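# Move six desk flasks into incubator, then close both doors

## Task

Carry all six flasks from the desk onto the incubator's shelves. Each must lie flat directly on a shelf (not on top of another flask), keep the same face up that it had on the desk, and not stick out past the shelf's front edge. Then close the glass door completely, rotate its latch to horizontal, and close the outer door completely. Flasks that were already inside must also end up lying flat on shelves, unstacked and with their original face up. The task fails if any flask touches the floor, if either door is swung open or shut violently, or if the robot falls or is left leaning.

## Robot and tools

ROBOT. One mobile base (0.54 m long, 0.50 m wide, 0.38 m tall) on four driven casters, carrying a single seven-joint arm with a two-finger gripper. The shoulder sits 0.12 m ahead of the base centre, 0.68 m up. Segments: upper arm 0.42 m, forearm 0.31 m, hand 0.31 m. At the start the arm is folded, hand pointing down, sticking out up to 0.08 m in front of the base. Cameras: base_camera (fixed on the base, 644x364) and wrist_camera (fisheye, 644x476, looks along the hand).

FRAMES. All positions are in metres. Base frame: origin on the floor below the base centre, x forward, y left, z up. Odometry frame: the base frame as it was when the scene began. hand_pose is the point between the finger pads, in the base frame; the hand's z axis runs out along the fingers, and the fingers close along its y axis.

move. One call holds a single action built from base, joints and/or target, plus optional speeds; cameras picks which images come back and blocking (default true) decides whether the call waits for the motion to finish. With blocking false it returns in about 0.5 s; a later move overrides only the parts it names.
- base: an object of offsets measured from where the base is when the command begins. translate_m: forward (+) or back, metres, -2 to 2. strafe_m: left (+) or right, metres, -2 to 2. rotate_rad: turn, counter-clockwise seen from above (+), radians, -6.3 to 6.3. A base motion is cut off after 14 s.
- joints: absolute angle targets by name, in radians. joint_1_rad (any angle; + is clockwise from above, the reverse of rotate_rad), joint_2_rad -2.249 to 2.249 (shoulder, 0 = upper arm vertical, + leans forward), joint_3_rad (any angle), joint_4_rad -2.579 to 2.579 (elbow, 0 straight), joint_5_rad (any angle), joint_6_rad -2.099 to 2.099 (wrist), joint_7_rad (any angle, hand roll; at 1.57 with hand down, fingers open left/right). Unlimited joints go the short way round, so send steps under half a turn. gripper_pos is 0 (open, about 85 mm gap) to 1 (closed); gap is roughly 85 x (1 - gripper_pos) mm.
- target: an absolute hand pose, one list of seven numbers [x, y, z, qw, qx, qy, qz], position in metres in the base frame, orientation as a quaternion, exactly as hand_pose is printed. Alongside target, joints may contain only gripper_pos. The controller chooses the joint angles itself, may swing the elbow, curve and overshoot; poses low and close in front, pointing forward, often miss or hit the base. To fix a residual, add (wanted position - hand_pose reading) to the last target's x, y, z. To keep a loaded hand steady, resend hand_target, not hand_pose.
- speeds: per-action caps keyed translate_m, strafe_m (0.05 to 0.5 m/s) and rotate_rad (0.1 to 1.57 rad/s). For a combined translate/strafe move give only one of the two.
No action runs beyond 15 s. Unknown keys make the call invalid; out-of-range values get it refused.

wait(seconds 0 to 10, cameras): lets the scene run and returns the state; it returns early once running moves settle. stop(cameras): brakes all your running motions. zoom_image(camera, region [x0, y0, x1, y1] pixels, at most 504x504): enlarges part of that camera's latest image. read_manual: licence text only. finished_scene(scene): ends the current scene, giving its number; irreversible.

RESULTS. Each result reports base_odometry (x, y, heading in rad, counted from wheel turns, so slip counts as travel), base_tilt in degrees, joint_positions, hand_pose, hand_target, motor_effort in percent of maximum (bracketed value = peak during the last action), and statuses base_status, joint_status, hand_status. Words: done; moving; off_target (rested away from target, may still press); stopped (you braked it); contact_stop or time_out (an uncommanded stop, the target is dropped); not_followed (a built-in check withheld the joints, with joint command not followed or pose unreachable and a cause:); torque_fault; limit_stop_at_motor_heat. The pictures line lists image order; images can lag the state slightly. ARM HIT means the arm struck the base or itself. MOTOR HOT warns of heating. After a refused call or an uncommanded stop, the remaining move, wait and finished_scene calls in that reply are skipped.

PRACTICAL POINTS. The simulation keeps running while you think. The arm does not avoid obstacles and keeps pressing when blocked; a blocked base also shoves on and may still report done. Held objects make the arm sag, more when extended; correct from readings, and never command a joint to the angle it currently reads while holding something. A hand pointing down reaches at most about 0.94 m high, only near the base. Closed fingertips stick out about 20 mm beyond the hand point. Gripper closed on nothing reads done; off_target means it is holding something.

AVOID. Dropping flasks or letting them hit the floor; releasing anything that is still moving; pushing doors fast or letting them swing; hard impacts and heavy pushing; squeezing, twisting or yanking with the gripper, especially on an object still resting on something. Don't drive or turn the base while the arm is caught on something above about 0.6 m, don't swing an outstretched arm sideways, and don't reach far from folded over nearby furniture: the robot can tip. Torque above 104.5 N m (joints 1-4) or 51.3 N m (joints 5-7) freezes the arm for 10 s. Holding loads or pushing at unreachable poses heats motors; at 75 C the arm goes limp for 30-60 s. Pull the arm back or back the base away to straighten a lean.

Each tool is called after "Call:" as a command line: name --argument value for each argument, lists and objects as JSON in quotes; but a table of rows of numbers goes row by row, as --pt "numbers of a row", without its own name.

## Session

Call:
move

Scene clock: 0.00 s.
base_odometry: x=+0.000 y=+0.000 heading=+0.000
base_tilt: forward=+0.1 right=+0.4
base_status: not commanded
joint_positions: joint_1_rad=+0.027 joint_2_rad=-0.382 joint_3_rad=+3.139 joint_4_rad=-2.523 joint_5_rad=+0.041 joint_6_rad=-0.884 joint_7_rad=+1.602 gripper_pos=+0.000
joint_status: not commanded
motor_effort: joint_1_rad=+0 joint_2_rad=-2 joint_3_rad=-1 joint_4_rad=+15 joint_5_rad=+1 joint_6_rad=+1 joint_7_rad=+1
hand_pose: x=+0.2626 y=-0.0122 z=+0.5935 quat_wxyz=(+0.019, +0.998, +0.015, +0.058) (m; base frame)
hand_target: x=+0.2612 y=-0.0122 z=+0.5926 quat_wxyz=(+0.019, +0.998, +0.015, +0.056) (m; base frame)
hand_status: not commanded
pictures: base_camera, wrist_camera

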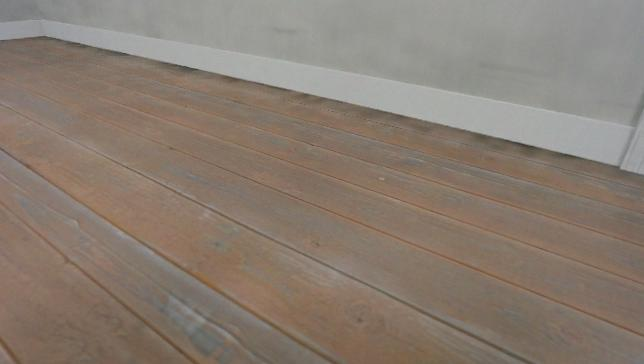

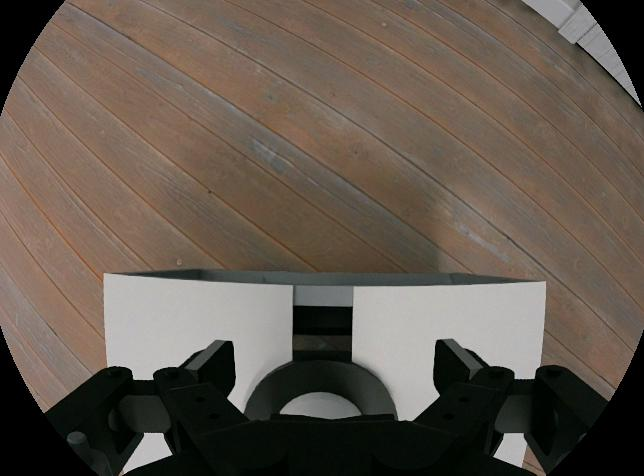

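Call:
move --joints '{"joint_6_rad":0.35}'

Call:
move --base '{"rotate_rad":1.4}'

Call:
move --base '{"rotate_rad":1.4}'

Call:
move --base '{"rotate_rad":1.4}'

Call:
move --base '{"rotate_rad":1.0}'

Scene clock: 5.37 s.
move: done
base_odometry: x=+0.000 y=+0.000 heading=+0.000
base_tilt: forward=+0.1 right=+0.4
base_status: not commanded
joint_positions: joint_1_rad=+0.027 joint_2_rad=-0.382 joint_3_rad=+3.139 joint_4_rad=-2.522 joint_5_rad=+0.041 joint_6_rad=+0.275 joint_7_rad=+1.602 gripper_pos=+0.000
joint_status: all done
motor_effort: joint_1_rad=+0(1) joint_2_rad=-6(6) joint_3_rad=+0(1) joint_4_rad=+19(20) joint_5_rad=+1(1) joint_6_rad=+8(8) joint_7_rad=+1(1)
hand_pose: x=+0.5248 y=-0.0054 z=+0.8126 quat_wxyz=(+0.024, +0.803, +0.022, +0.595) (m; base frame)
hand_target: x=+0.5297 y=-0.0046 z=+0.8328 quat_wxyz=(+0.024, +0.781, +0.022, +0.623) (m; base frame)
hand_status: not commanded
pictures: base_camera, wrist_camera

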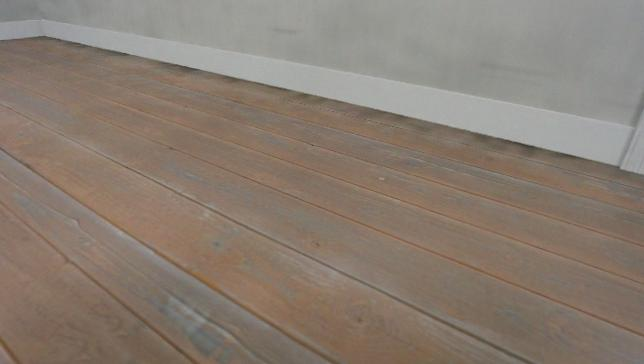

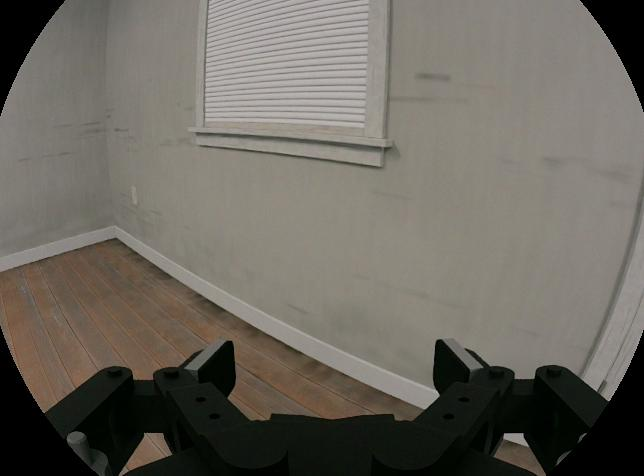

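Scene clock: 7.60 s.
move: done
base_odometry: x=+0.000 y=+0.000 heading=+1.398
base_tilt: forward=+0.1 right=+0.4
base_status: done
joint_positions: joint_1_rad=+0.027 joint_2_rad=-0.382 joint_3_rad=+3.139 joint_4_rad=-2.522 joint_5_rad=+0.041 joint_6_rad=+0.275 joint_7_rad=+1.602 gripper_pos=+0.000
joint_status: not commanded
motor_effort: joint_1_rad=+0(1) joint_2_rad=-6(7) joint_3_rad=+0(1) joint_4_rad=+19(20) joint_5_rad=+1(1) joint_6_rad=+8(8) joint_7_rad=+1(1)
hand_pose: x=+0.5248 y=-0.0053 z=+0.8127 quat_wxyz=(+0.024, +0.803, +0.022, +0.596) (m; base frame)
hand_target: x=+0.5297 y=-0.0046 z=+0.8328 quat_wxyz=(+0.024, +0.781, +0.022, +0.623) (m; base frame)
hand_status: not commanded
pictures: base_camera, wrist_camera

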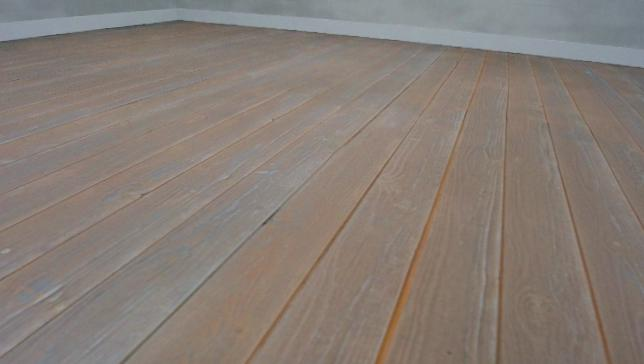

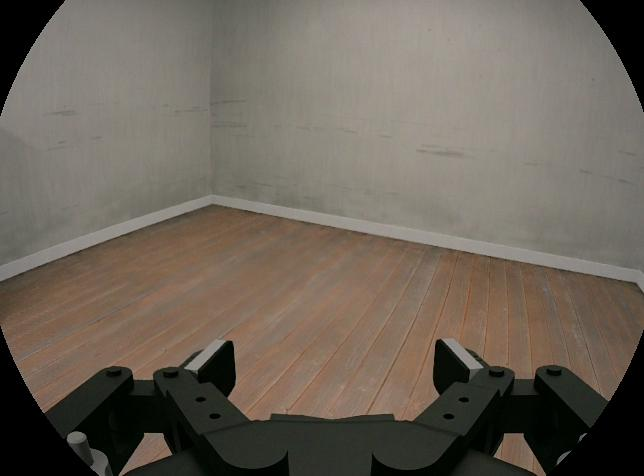

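Scene clock: 9.80 s.
move: done
base_odometry: x=+0.000 y=+0.000 heading=+2.796
base_tilt: forward=+0.1 right=+0.4
base_status: done
joint_positions: joint_1_rad=+0.027 joint_2_rad=-0.382 joint_3_rad=+3.139 joint_4_rad=-2.522 joint_5_rad=+0.041 joint_6_rad=+0.275 joint_7_rad=+1.602 gripper_pos=+0.000
joint_status: not commanded
motor_effort: joint_1_rad=+0(1) joint_2_rad=-6(7) joint_3_rad=+0(2) joint_4_rad=+19(20) joint_5_rad=+1(1) joint_6_rad=+8(8) joint_7_rad=+1(1)
hand_pose: x=+0.5248 y=-0.0053 z=+0.8128 quat_wxyz=(+0.024, +0.803, +0.022, +0.596) (m; base frame)
hand_target: x=+0.5297 y=-0.0046 z=+0.8328 quat_wxyz=(+0.024, +0.781, +0.022, +0.623) (m; base frame)
hand_status: not commanded
pictures: base_camera, wrist_camera

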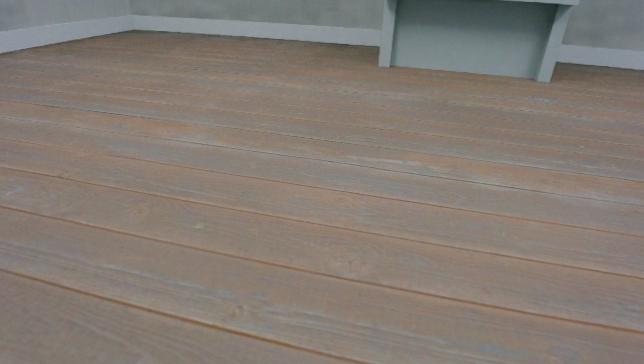

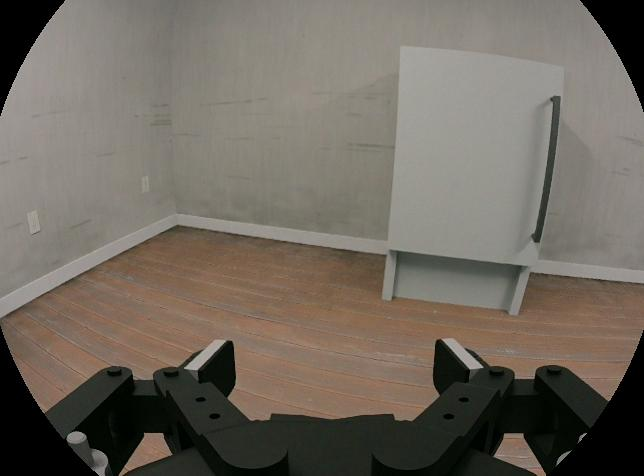

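Scene clock: 12.00 s.
move: done
base_odometry: x=+0.000 y=+0.000 heading=-2.089
base_tilt: forward=+0.1 right=+0.4
base_status: done
joint_positions: joint_1_rad=+0.027 joint_2_rad=-0.382 joint_3_rad=+3.139 joint_4_rad=-2.522 joint_5_rad=+0.041 joint_6_rad=+0.276 joint_7_rad=+1.602 gripper_pos=+0.000
joint_status: not commanded
motor_effort: joint_1_rad=+0(2) joint_2_rad=-6(7) joint_3_rad=+0(2) joint_4_rad=+18(20) joint_5_rad=+1(1) joint_6_rad=+8(8) joint_7_rad=+1(1)
hand_pose: x=+0.5248 y=-0.0053 z=+0.8128 quat_wxyz=(+0.024, +0.803, +0.022, +0.596) (m; base frame)
hand_target: x=+0.5297 y=-0.0046 z=+0.8328 quat_wxyz=(+0.024, +0.781, +0.022, +0.623) (m; base frame)
hand_status: not commanded
pictures: base_camera, wrist_camera

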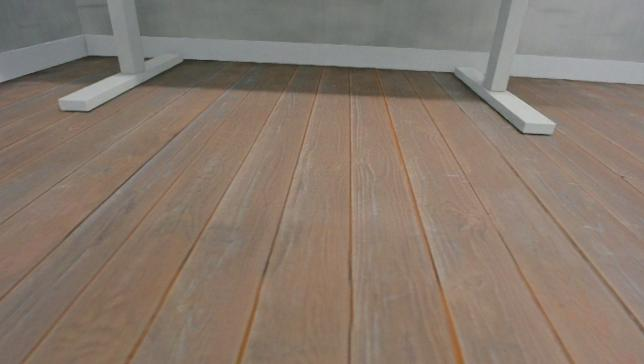

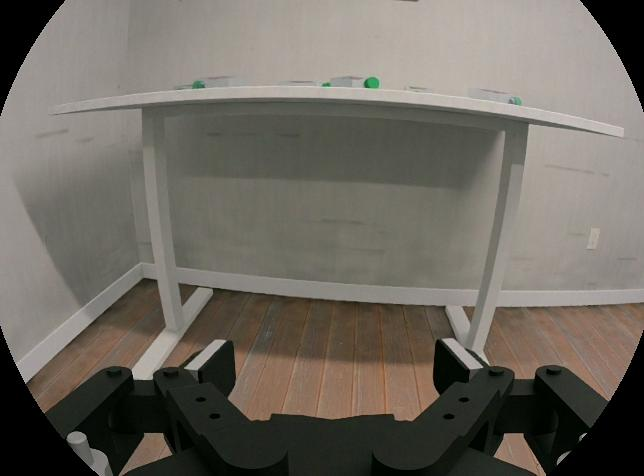

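Scene clock: 13.90 s.
move: done
base_odometry: x=+0.000 y=+0.000 heading=-1.090
base_tilt: forward=+0.1 right=+0.4
base_status: done
joint_positions: joint_1_rad=+0.027 joint_2_rad=-0.382 joint_3_rad=+3.139 joint_4_rad=-2.522 joint_5_rad=+0.041 joint_6_rad=+0.276 joint_7_rad=+1.602 gripper_pos=+0.000
joint_status: not commanded
motor_effort: joint_1_rad=+0(1) joint_2_rad=-6(7) joint_3_rad=+0(2) joint_4_rad=+19(20) joint_5_rad=+1(2) joint_6_rad=+8(8) joint_7_rad=+1(1)
hand_pose: x=+0.5248 y=-0.0052 z=+0.8128 quat_wxyz=(+0.024, +0.803, +0.022, +0.596) (m; base frame)
hand_target: x=+0.5297 y=-0.0046 z=+0.8328 quat_wxyz=(+0.024, +0.781, +0.022, +0.623) (m; base frame)
hand_status: not commanded
pictures: base_camera, wrist_camera

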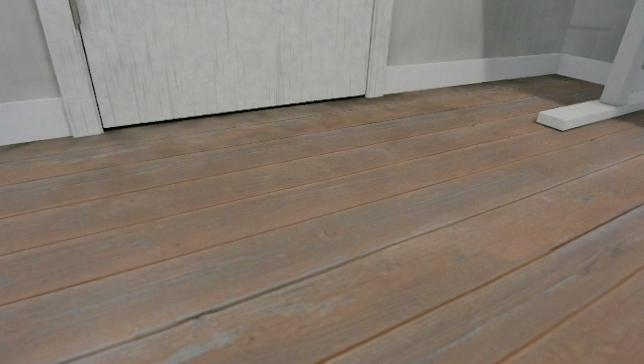

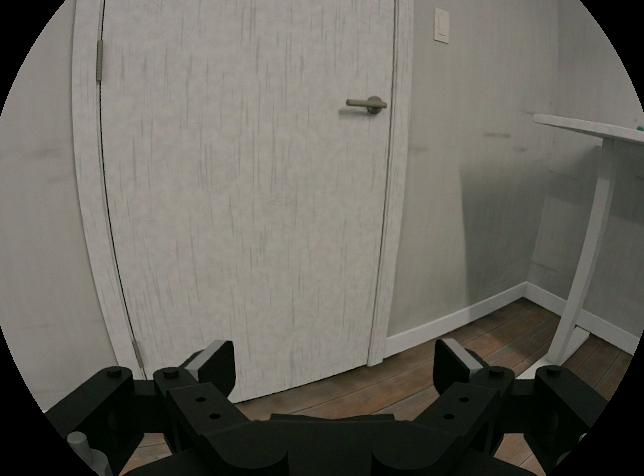

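Call:
move --base '{"rotate_rad":-1.0}' --joints '{"joint_2_rad":-0.3,"joint_4_rad":-1.1,"joint_6_rad":-1.2}'

Scene clock: 28.50 s.
move: done
base_odometry: x=+0.000 y=+0.000 heading=-2.088
base_tilt: forward=+0.1 right=+0.4
base_status: done
joint_positions: joint_1_rad=+0.028 joint_2_rad=-0.314 joint_3_rad=+3.142 joint_4_rad=-1.113 joint_5_rad=+0.041 joint_6_rad=-1.124 joint_7_rad=+1.602 gripper_pos=+0.000
joint_status: all done
motor_effort: joint_1_rad=+0(2) joint_2_rad=-7(12) joint_3_rad=+0(2) joint_4_rad=+17(23) joint_5_rad=+1(1) joint_6_rad=+8(10) joint_7_rad=+1(1)
hand_pose: x=+0.5057 y=-0.0212 z=+1.1944 quat_wxyz=(+0.037, +0.820, -0.002, +0.572) (m; base frame)
hand_target: x=+0.5027 y=-0.0199 z=+1.1734 quat_wxyz=(+0.036, +0.841, -0.001, +0.539) (m; base frame)
hand_status: not commanded
pictures: base_camera, wrist_camera

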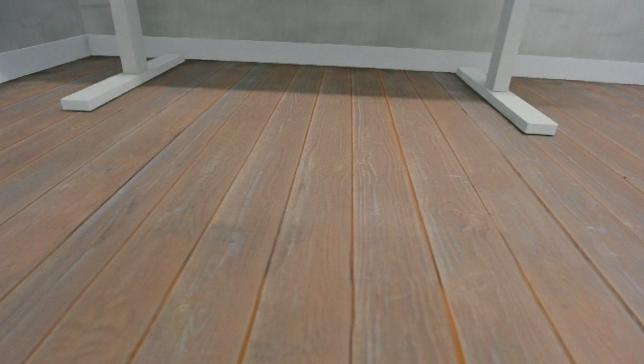

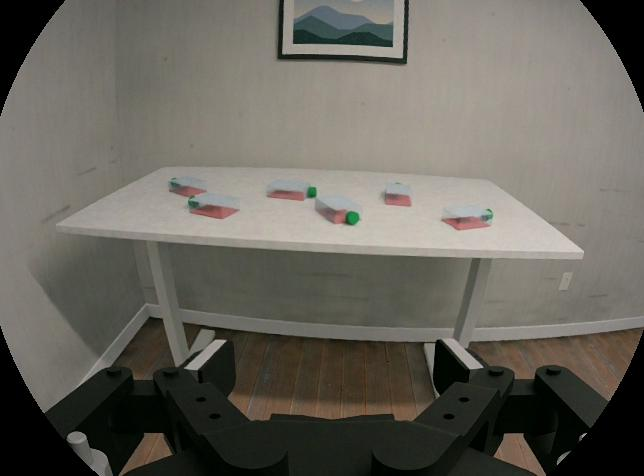

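Call:
zoom_image --camera "wrist_camera" --region '[150, 160, 350, 250]'

Call:
zoom_image --camera "wrist_camera" --region '[300, 160, 500, 250]'

Scaled by 2.520.

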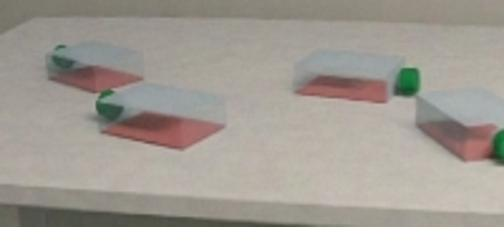

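Scaled by 2.520.

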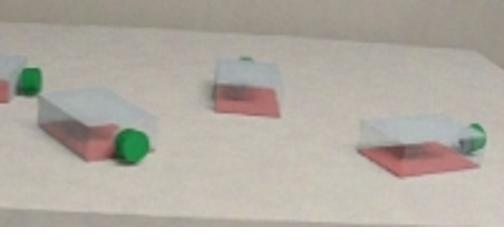

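Call:
move --base '{"rotate_rad":-1.6}'

Scene clock: 43.60 s.
move: done
base_odometry: x=+0.000 y=+0.000 heading=+2.597
base_tilt: forward=+0.1 right=+0.4
base_status: done
joint_positions: joint_1_rad=+0.028 joint_2_rad=-0.301 joint_3_rad=+3.142 joint_4_rad=-1.113 joint_5_rad=+0.041 joint_6_rad=-1.126 joint_7_rad=+1.602 gripper_pos=+0.000
joint_status: not commanded
motor_effort: joint_1_rad=+0(1) joint_2_rad=-7(10) joint_3_rad=+0(2) joint_4_rad=+17(18) joint_5_rad=+1(2) joint_6_rad=+8(8) joint_7_rad=+0(1)
hand_pose: x=+0.5125 y=-0.0214 z=+1.1883 quat_wxyz=(+0.037, +0.824, -0.002, +0.565) (m; base frame)
hand_target: x=+0.5027 y=-0.0199 z=+1.1734 quat_wxyz=(+0.036, +0.841, -0.001, +0.539) (m; base frame)
hand_status: not commanded
pictures: base_camera, wrist_camera

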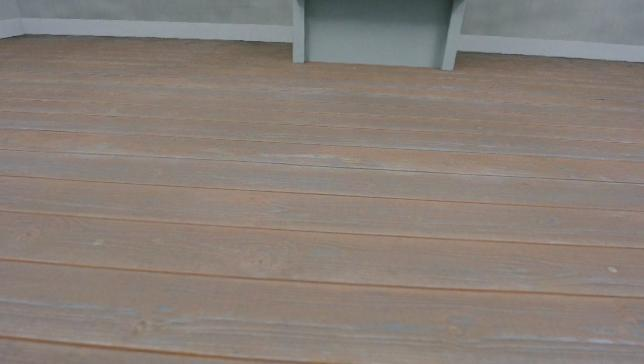

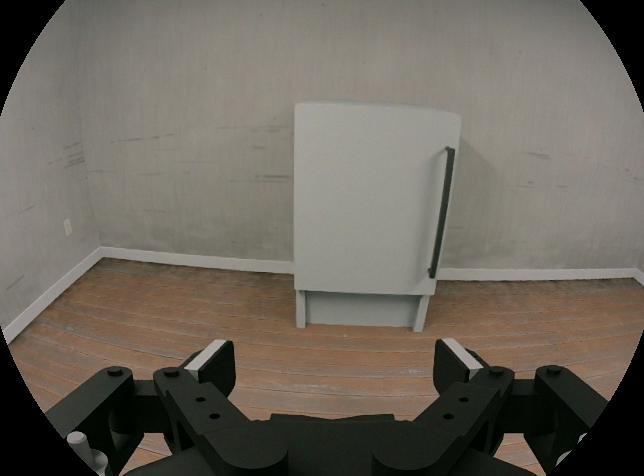

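Call:
move --base '{"rotate_rad":-0.19}'

Scene clock: 47.63 s.
move: done
base_odometry: x=+0.000 y=+0.000 heading=+2.409
base_tilt: forward=+0.1 right=+0.4
base_status: done
joint_positions: joint_1_rad=+0.028 joint_2_rad=-0.301 joint_3_rad=+3.141 joint_4_rad=-1.113 joint_5_rad=+0.041 joint_6_rad=-1.127 joint_7_rad=+1.602 gripper_pos=+0.000
joint_status: not commanded
motor_effort: joint_1_rad=+0(1) joint_2_rad=-7(8) joint_3_rad=+0(3) joint_4_rad=+18(18) joint_5_rad=+1(2) joint_6_rad=+8(8) joint_7_rad=+1(1)
hand_pose: x=+0.5125 y=-0.0211 z=+1.1881 quat_wxyz=(+0.037, +0.824, -0.002, +0.565) (m; base frame)
hand_target: x=+0.5027 y=-0.0199 z=+1.1734 quat_wxyz=(+0.036, +0.841, -0.001, +0.539) (m; base frame)
hand_status: not commanded
pictures: base_camera, wrist_camera

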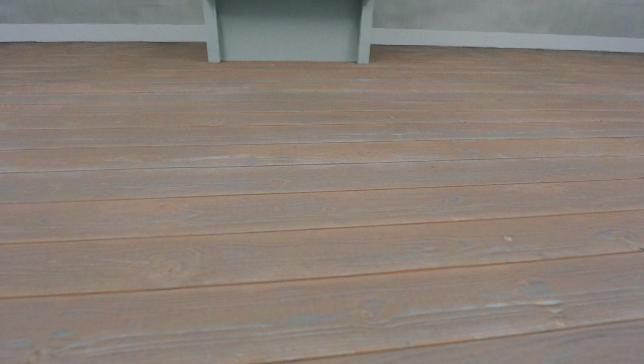

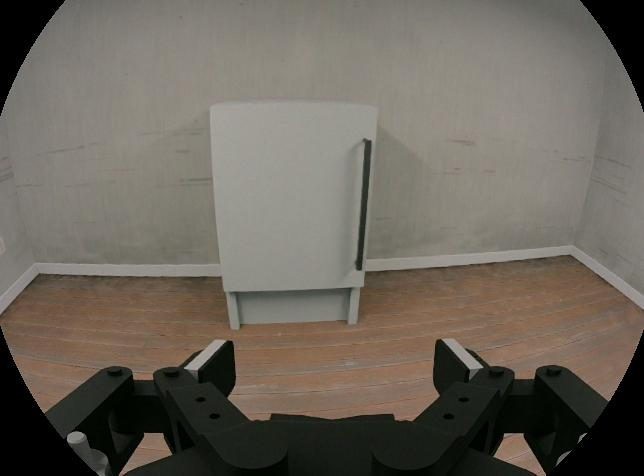

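Call:
move --joints '{"joint_1_rad":0.0,"joint_2_rad":-0.382,"joint_4_rad":-2.5,"joint_6_rad":0.65,"joint_5_rad":0.0,"joint_7_rad":1.57}'

Call:
move --base '{"translate_m":0.7,"strafe_m":-0.15}'

Scene clock: 59.83 s.
move: done
base_odometry: x=+0.000 y=+0.000 heading=+2.409
base_tilt: forward=+0.1 right=+0.4
base_status: not commanded
joint_positions: joint_1_rad=+0.016 joint_2_rad=-0.364 joint_3_rad=+3.141 joint_4_rad=-2.470 joint_5_rad=+0.032 joint_6_rad=+0.571 joint_7_rad=+1.602 gripper_pos=+0.000
joint_status: all done
motor_effort: joint_1_rad=+0(1) joint_2_rad=-7(12) joint_3_rad=-1(1) joint_4_rad=+20(23) joint_5_rad=+1(2) joint_6_rad=+8(9) joint_7_rad=+0(2)
hand_pose: x=+0.5507 y=+0.0002 z=+0.9259 quat_wxyz=(+0.020, +0.694, +0.021, +0.719) (m; base frame)
hand_target: x=+0.5402 y=+0.0024 z=+0.9406 quat_wxyz=(-0.001, +0.670, +0.001, +0.743) (m; base frame)
hand_status: not commanded
pictures: base_camera, wrist_camera

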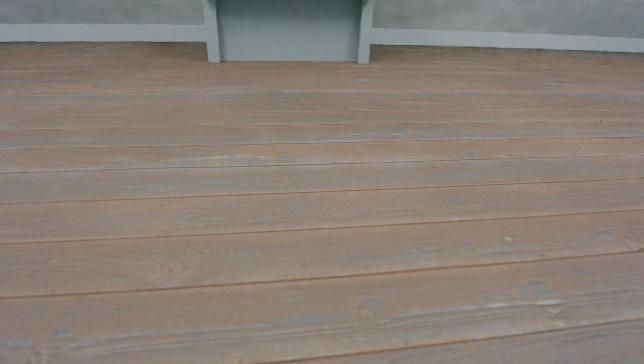

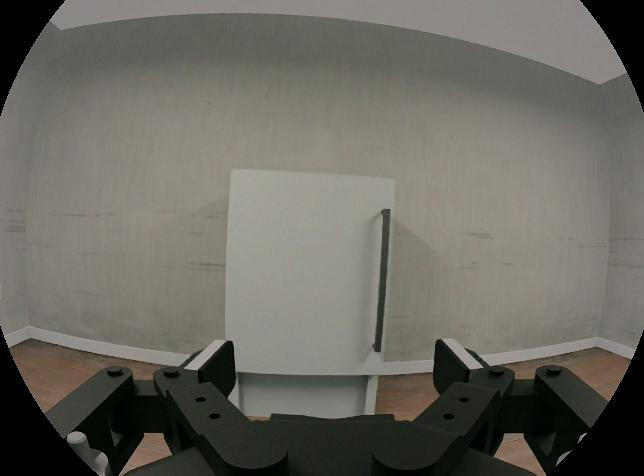

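Scene clock: 62.37 s.
move: done
base_odometry: x=-0.420 y=+0.580 heading=+2.408
base_tilt: forward=+0.1 right=+0.4
base_status: done
joint_positions: joint_1_rad=+0.014 joint_2_rad=-0.376 joint_3_rad=+3.141 joint_4_rad=-2.472 joint_5_rad=+0.032 joint_6_rad=+0.576 joint_7_rad=+1.602 gripper_pos=+0.000
joint_status: not commanded
motor_effort: joint_1_rad=+0(1) joint_2_rad=-7(10) joint_3_rad=+0(1) joint_4_rad=+20(21) joint_5_rad=+1(1) joint_6_rad=+8(9) joint_7_rad=+1(1)
hand_pose: x=+0.5472 y=+0.0009 z=+0.9312 quat_wxyz=(+0.020, +0.689, +0.021, +0.724) (m; base frame)
hand_target: x=+0.5402 y=+0.0024 z=+0.9406 quat_wxyz=(-0.001, +0.670, +0.001, +0.743) (m; base frame)
hand_status: not commanded
pictures: base_camera, wrist_camera

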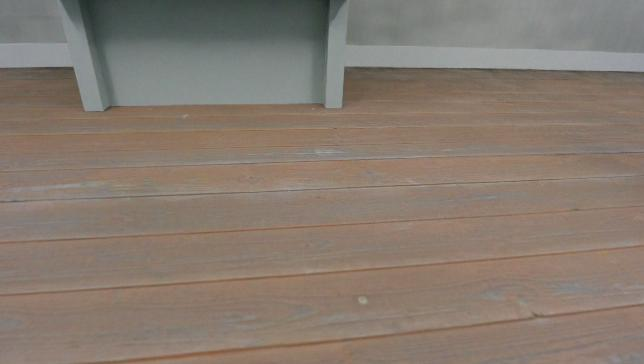

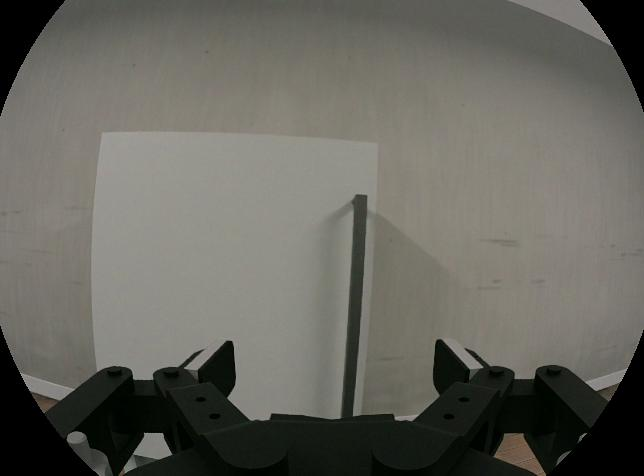

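Call:
move --base '{"translate_m":0.22,"strafe_m":-0.05}'

Scene clock: 73.23 s.
move: done
base_odometry: x=-0.550 y=+0.765 heading=+2.407
base_tilt: forward=+0.1 right=+0.4
base_status: done
joint_positions: joint_1_rad=+0.014 joint_2_rad=-0.375 joint_3_rad=+3.141 joint_4_rad=-2.474 joint_5_rad=+0.032 joint_6_rad=+0.577 joint_7_rad=+1.602 gripper_pos=+0.000
joint_status: not commanded
motor_effort: joint_1_rad=+0(1) joint_2_rad=-7(10) joint_3_rad=+0(1) joint_4_rad=+20(21) joint_5_rad=+1(1) joint_6_rad=+8(9) joint_7_rad=+0(1)
hand_pose: x=+0.5475 y=+0.0009 z=+0.9301 quat_wxyz=(+0.020, +0.689, +0.021, +0.724) (m; base frame)
hand_target: x=+0.5402 y=+0.0024 z=+0.9406 quat_wxyz=(-0.001, +0.670, +0.001, +0.743) (m; base frame)
hand_status: not commanded
pictures: base_camera, wrist_camera

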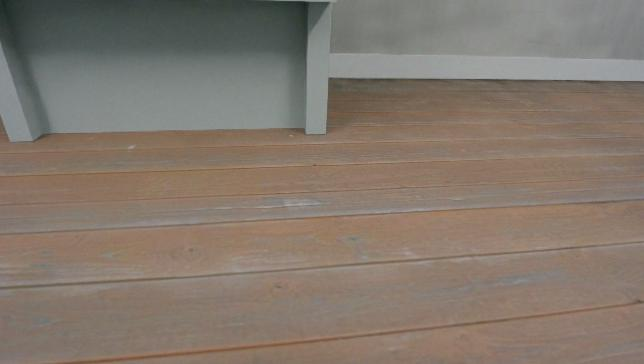

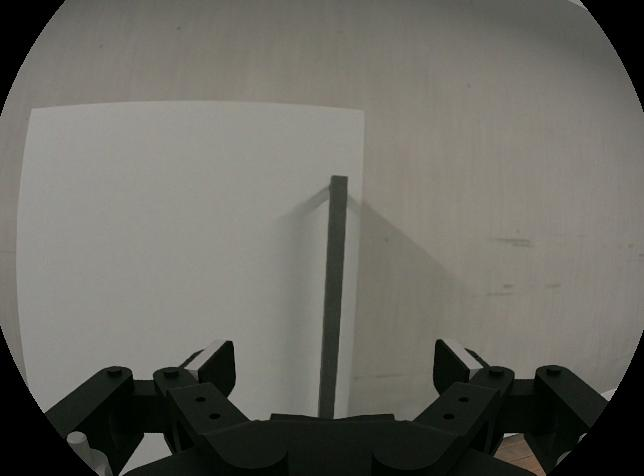

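Call:
move --base '{"translate_m":0.22}' --speeds '{"translate_m":0.2}'

Scene clock: 77.83 s.
move: done
base_odometry: x=-0.713 y=+0.913 heading=+2.407
base_tilt: forward=+0.1 right=+0.4
base_status: done
joint_positions: joint_1_rad=+0.014 joint_2_rad=-0.378 joint_3_rad=+3.141 joint_4_rad=-2.474 joint_5_rad=+0.032 joint_6_rad=+0.577 joint_7_rad=+1.602 gripper_pos=+0.000
joint_status: not commanded
motor_effort: joint_1_rad=+0(1) joint_2_rad=-7(10) joint_3_rad=+0(1) joint_4_rad=+20(21) joint_5_rad=+1(1) joint_6_rad=+8(9) joint_7_rad=+1(1)
hand_pose: x=+0.5466 y=+0.0010 z=+0.9310 quat_wxyz=(+0.020, +0.688, +0.021, +0.725) (m; base frame)
hand_target: x=+0.5402 y=+0.0024 z=+0.9406 quat_wxyz=(-0.001, +0.670, +0.001, +0.743) (m; base frame)
hand_status: not commanded
pictures: base_camera, wrist_camera

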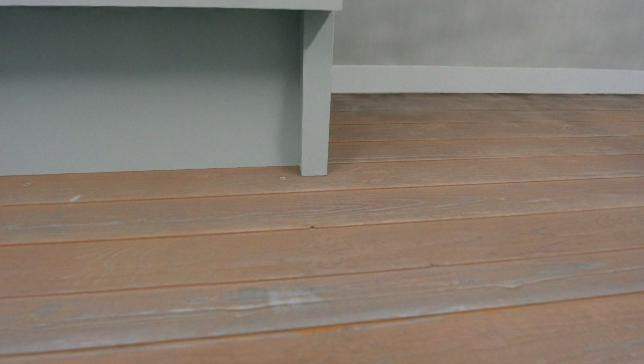

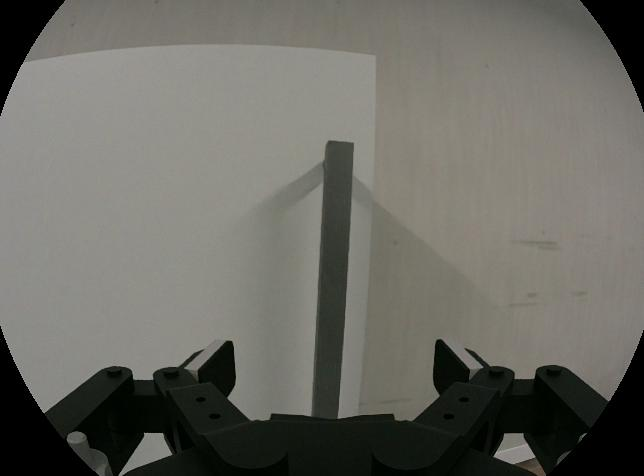

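Call:
move --base '{"translate_m":0.12,"strafe_m":-0.005}' --speeds '{"translate_m":0.15}'

Scene clock: 82.00 s.
move: done
base_odometry: x=-0.799 y=+0.997 heading=+2.407
base_tilt: forward=+0.1 right=+0.4
base_status: done
joint_positions: joint_1_rad=+0.014 joint_2_rad=-0.379 joint_3_rad=+3.141 joint_4_rad=-2.475 joint_5_rad=+0.032 joint_6_rad=+0.578 joint_7_rad=+1.602 gripper_pos=+0.000
joint_status: not commanded
motor_effort: joint_1_rad=+0(1) joint_2_rad=-7(10) joint_3_rad=+0(1) joint_4_rad=+20(21) joint_5_rad=+1(1) joint_6_rad=+9(9) joint_7_rad=+1(1)
hand_pose: x=+0.5462 y=+0.0010 z=+0.9311 quat_wxyz=(+0.020, +0.688, +0.021, +0.725) (m; base frame)
hand_target: x=+0.5402 y=+0.0024 z=+0.9406 quat_wxyz=(-0.001, +0.670, +0.001, +0.743) (m; base frame)
hand_status: not commanded
pictures: base_camera, wrist_camera

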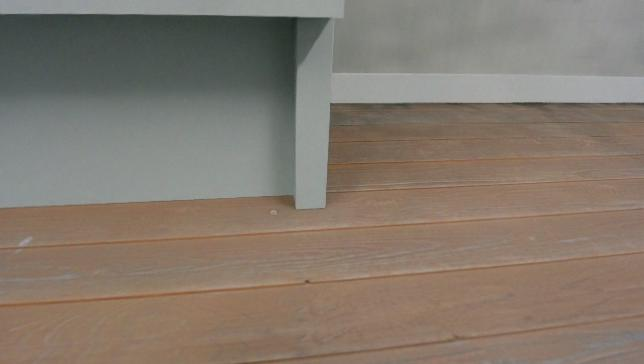

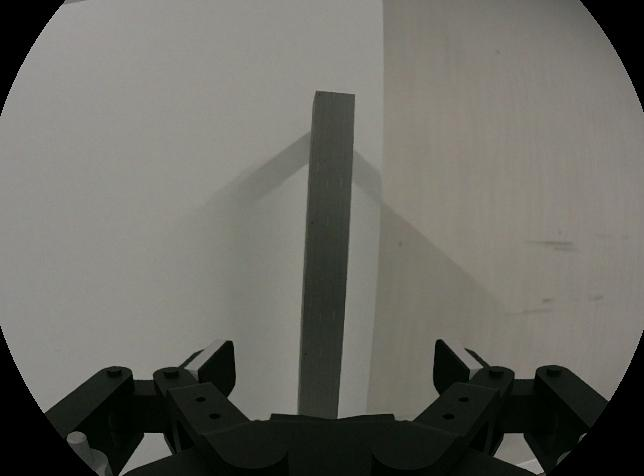

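Call:
move --base '{"translate_m":0.045,"strafe_m":0.01}' --speeds '{"translate_m":0.1}'

Call:
move --joints '{"gripper_pos":0.5}'

Scene clock: 85.10 s.
move: done
base_odometry: x=-0.840 y=+1.020 heading=+2.407
base_tilt: forward=+0.1 right=+0.4
base_status: done
joint_positions: joint_1_rad=+0.014 joint_2_rad=-0.380 joint_3_rad=+3.141 joint_4_rad=-2.475 joint_5_rad=+0.032 joint_6_rad=+0.578 joint_7_rad=+1.602 gripper_pos=+0.000
joint_status: not commanded
motor_effort: joint_1_rad=+0(1) joint_2_rad=-7(9) joint_3_rad=+0(1) joint_4_rad=+20(21) joint_5_rad=+1(1) joint_6_rad=+8(9) joint_7_rad=+0(1)
hand_pose: x=+0.5460 y=+0.0010 z=+0.9314 quat_wxyz=(+0.020, +0.688, +0.021, +0.725) (m; base frame)
hand_target: x=+0.5402 y=+0.0024 z=+0.9406 quat_wxyz=(-0.001, +0.670, +0.001, +0.743) (m; base frame)
hand_status: not commanded
pictures: base_camera, wrist_camera

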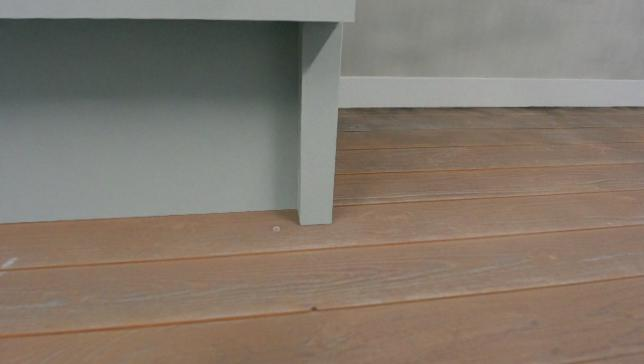

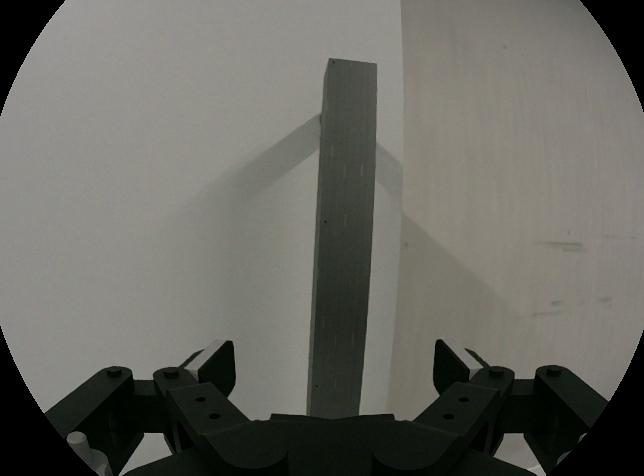

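Scene clock: 85.93 s.
move: done
base_odometry: x=-0.840 y=+1.020 heading=+2.407
base_tilt: forward=+0.1 right=+0.4
base_status: not commanded
joint_positions: joint_1_rad=+0.014 joint_2_rad=-0.380 joint_3_rad=+3.141 joint_4_rad=-2.475 joint_5_rad=+0.032 joint_6_rad=+0.578 joint_7_rad=+1.602 gripper_pos=+0.500
joint_status: all done
motor_effort: joint_1_rad=+0(0) joint_2_rad=-7(7) joint_3_rad=-1(1) joint_4_rad=+20(20) joint_5_rad=+1(1) joint_6_rad=+9(9) joint_7_rad=+0(1)
hand_pose: x=+0.5460 y=+0.0010 z=+0.9314 quat_wxyz=(+0.020, +0.688, +0.021, +0.725) (m; base frame)
hand_target: x=+0.5402 y=+0.0024 z=+0.9406 quat_wxyz=(-0.001, +0.670, +0.001, +0.743) (m; base frame)
hand_status: not commanded
pictures: base_camera, wrist_camera

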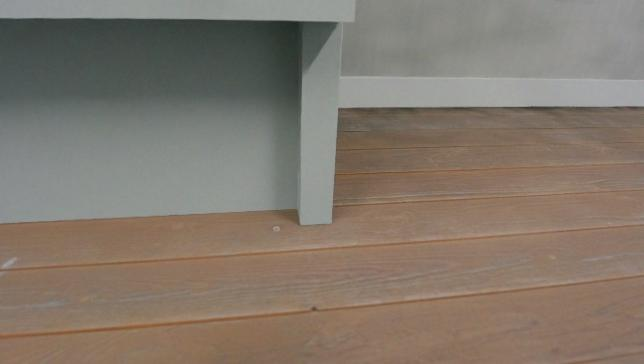

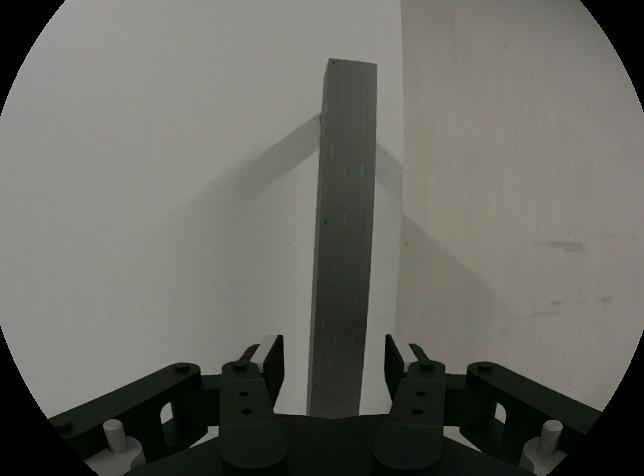

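Call:
move --base '{"translate_m":0.015,"strafe_m":0.004}' --speeds '{"translate_m":0.1}'

Call:
move --joints '{"gripper_pos":0.85}'

Call:
move --base '{"translate_m":-0.055,"strafe_m":0.055,"rotate_rad":-0.1}' --speeds '{"translate_m":0.06,"rotate_rad":0.1}'

Scene clock: 94.33 s.
move: done
base_odometry: x=-0.854 y=+1.028 heading=+2.407
base_tilt: forward=+0.1 right=+0.4
base_status: done
joint_positions: joint_1_rad=+0.014 joint_2_rad=-0.377 joint_3_rad=+3.141 joint_4_rad=-2.475 joint_5_rad=+0.031 joint_6_rad=+0.578 joint_7_rad=+1.602 gripper_pos=+0.500
joint_status: not commanded
motor_effort: joint_1_rad=+0(1) joint_2_rad=-7(10) joint_3_rad=+0(1) joint_4_rad=+20(21) joint_5_rad=+1(1) joint_6_rad=+9(9) joint_7_rad=+1(1)
hand_pose: x=+0.5467 y=+0.0011 z=+0.9302 quat_wxyz=(+0.020, +0.689, +0.021, +0.724) (m; base frame)
hand_target: x=+0.5402 y=+0.0024 z=+0.9406 quat_wxyz=(-0.001, +0.670, +0.001, +0.743) (m; base frame)
hand_status: not commanded
pictures: base_camera, wrist_camera

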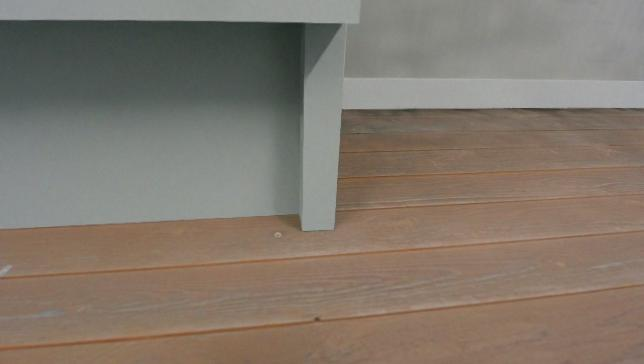

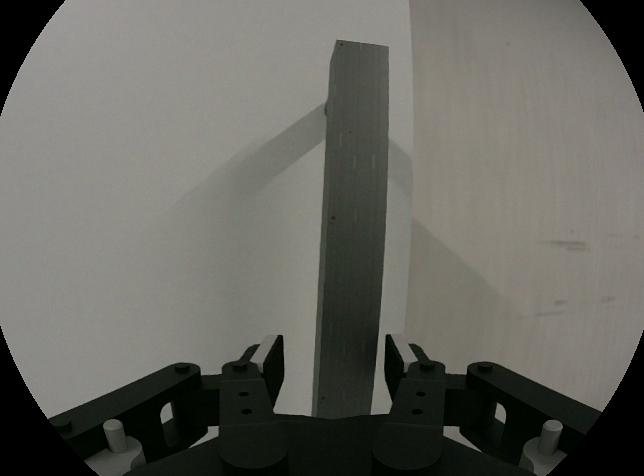

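Scene clock: 95.10 s.
move: off_target
base_odometry: x=-0.854 y=+1.028 heading=+2.407
base_tilt: forward=+0.1 right=+0.4
base_status: not commanded
joint_positions: joint_1_rad=+0.012 joint_2_rad=-0.379 joint_3_rad=+3.145 joint_4_rad=-2.477 joint_5_rad=+0.023 joint_6_rad=+0.578 joint_7_rad=+1.600 gripper_pos=+0.766
joint_status: gripper_pos off_target (ended at +0.766, target +0.850)
motor_effort: joint_1_rad=-2(6) joint_2_rad=-7(8) joint_3_rad=-2(7) joint_4_rad=+19(22) joint_5_rad=+2(5) joint_6_rad=+8(9) joint_7_rad=+1(2)
hand_pose: x=+0.5459 y=-0.0016 z=+0.9303 quat_wxyz=(+0.018, +0.689, +0.015, +0.725) (m; base frame)
hand_target: x=+0.5402 y=+0.0024 z=+0.9406 quat_wxyz=(-0.001, +0.670, +0.001, +0.743) (m; base frame)
hand_status: not commanded
pictures: base_camera, wrist_camera

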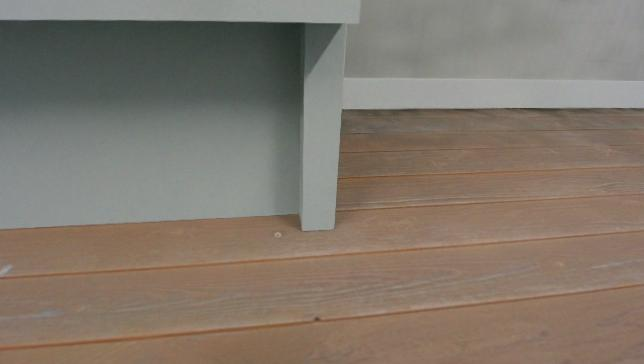

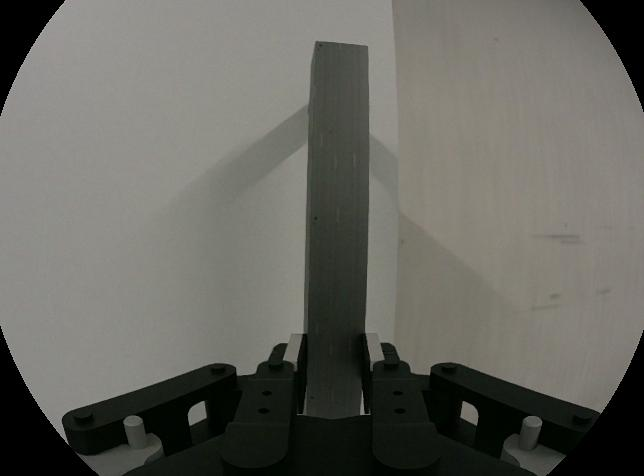

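Scene clock: 96.90 s.
move: done
base_odometry: x=-0.850 y=+0.950 heading=+2.305
base_tilt: forward=+0.1 right=+0.4
base_status: done
joint_positions: joint_1_rad=+0.000 joint_2_rad=-0.384 joint_3_rad=+3.139 joint_4_rad=-2.497 joint_5_rad=+0.023 joint_6_rad=+0.591 joint_7_rad=+1.599 gripper_pos=+0.850
joint_status: not commanded
on_its_own: gripper_pos moved +0.084 to your old target +0.850
motor_effort: joint_1_rad=+0(11) joint_2_rad=-6(22) joint_3_rad=+0(12) joint_4_rad=+20(22) joint_5_rad=+0(6) joint_6_rad=+8(9) joint_7_rad=+1(3)
hand_pose: x=+0.5416 y=+0.0066 z=+0.9247 quat_wxyz=(+0.012, +0.689, +0.022, +0.724) (m; base frame)
hand_target: x=+0.5402 y=+0.0024 z=+0.9406 quat_wxyz=(-0.001, +0.670, +0.001, +0.743) (m; base frame)
hand_status: not commanded
pictures: base_camera, wrist_camera

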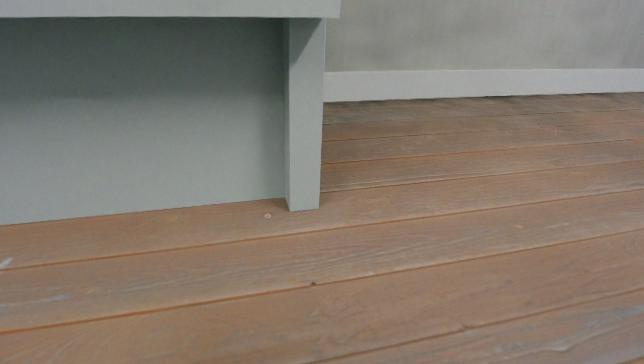

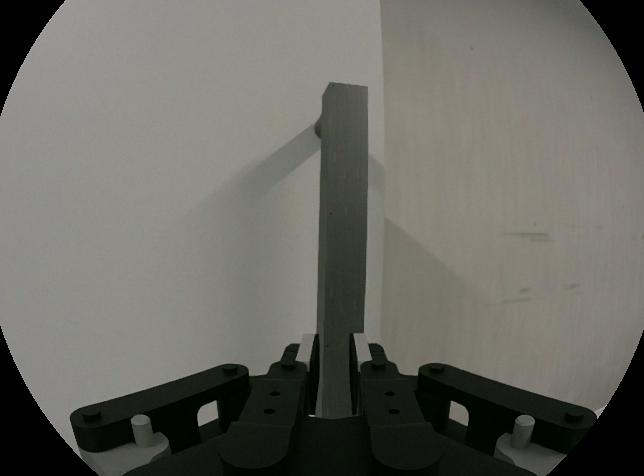

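Call:
move --joints '{"gripper_pos":0.4}' --cameras '[]'

Call:
move --base '{"translate_m":0.055,"strafe_m":-0.04,"rotate_rad":0.1}' --speeds '{"translate_m":0.1}'

Scene clock: 100.73 s.
move: done
base_odometry: x=-0.850 y=+0.950 heading=+2.305
base_tilt: forward=+0.1 right=+0.4
base_status: not commanded
joint_positions: joint_1_rad=+0.000 joint_2_rad=-0.384 joint_3_rad=+3.139 joint_4_rad=-2.497 joint_5_rad=+0.023 joint_6_rad=+0.591 joint_7_rad=+1.599 gripper_pos=+0.400
joint_status: all done
motor_effort: joint_1_rad=+0(0) joint_2_rad=-7(7) joint_3_rad=+0(1) joint_4_rad=+20(20) joint_5_rad=+1(1) joint_6_rad=+8(9) joint_7_rad=+1(1)
hand_pose: x=+0.5416 y=+0.0066 z=+0.9247 quat_wxyz=(+0.012, +0.689, +0.022, +0.724) (m; base frame)
hand_target: x=+0.5402 y=+0.0024 z=+0.9406 quat_wxyz=(-0.001, +0.670, +0.001, +0.743) (m; base frame)
hand_status: not commanded
pictures: none
No camera images: "cameras" was empty.

Scene clock: 101.93 s.
move: done
base_odometry: x=-0.857 y=+1.017 heading=+2.406
base_tilt: forward=+0.1 right=+0.4
base_status: done
joint_positions: joint_1_rad=+0.000 joint_2_rad=-0.383 joint_3_rad=+3.139 joint_4_rad=-2.497 joint_5_rad=+0.023 joint_6_rad=+0.591 joint_7_rad=+1.599 gripper_pos=+0.400
joint_status: not commanded
motor_effort: joint_1_rad=+0(1) joint_2_rad=-7(8) joint_3_rad=-1(2) joint_4_rad=+19(20) joint_5_rad=+1(2) joint_6_rad=+9(9) joint_7_rad=+1(1)
hand_pose: x=+0.5417 y=+0.0067 z=+0.9245 quat_wxyz=(+0.012, +0.690, +0.022, +0.724) (m; base frame)
hand_target: x=+0.5402 y=+0.0024 z=+0.9406 quat_wxyz=(-0.001, +0.670, +0.001, +0.743) (m; base frame)
hand_status: not commanded
pictures: base_camera, wrist_camera

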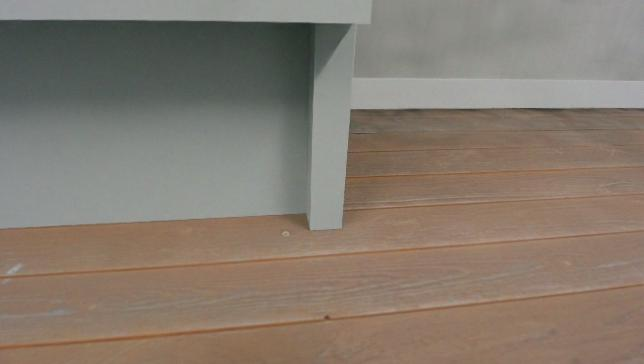

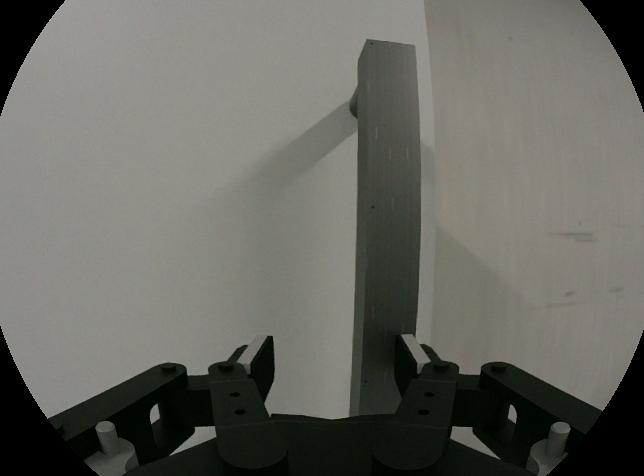

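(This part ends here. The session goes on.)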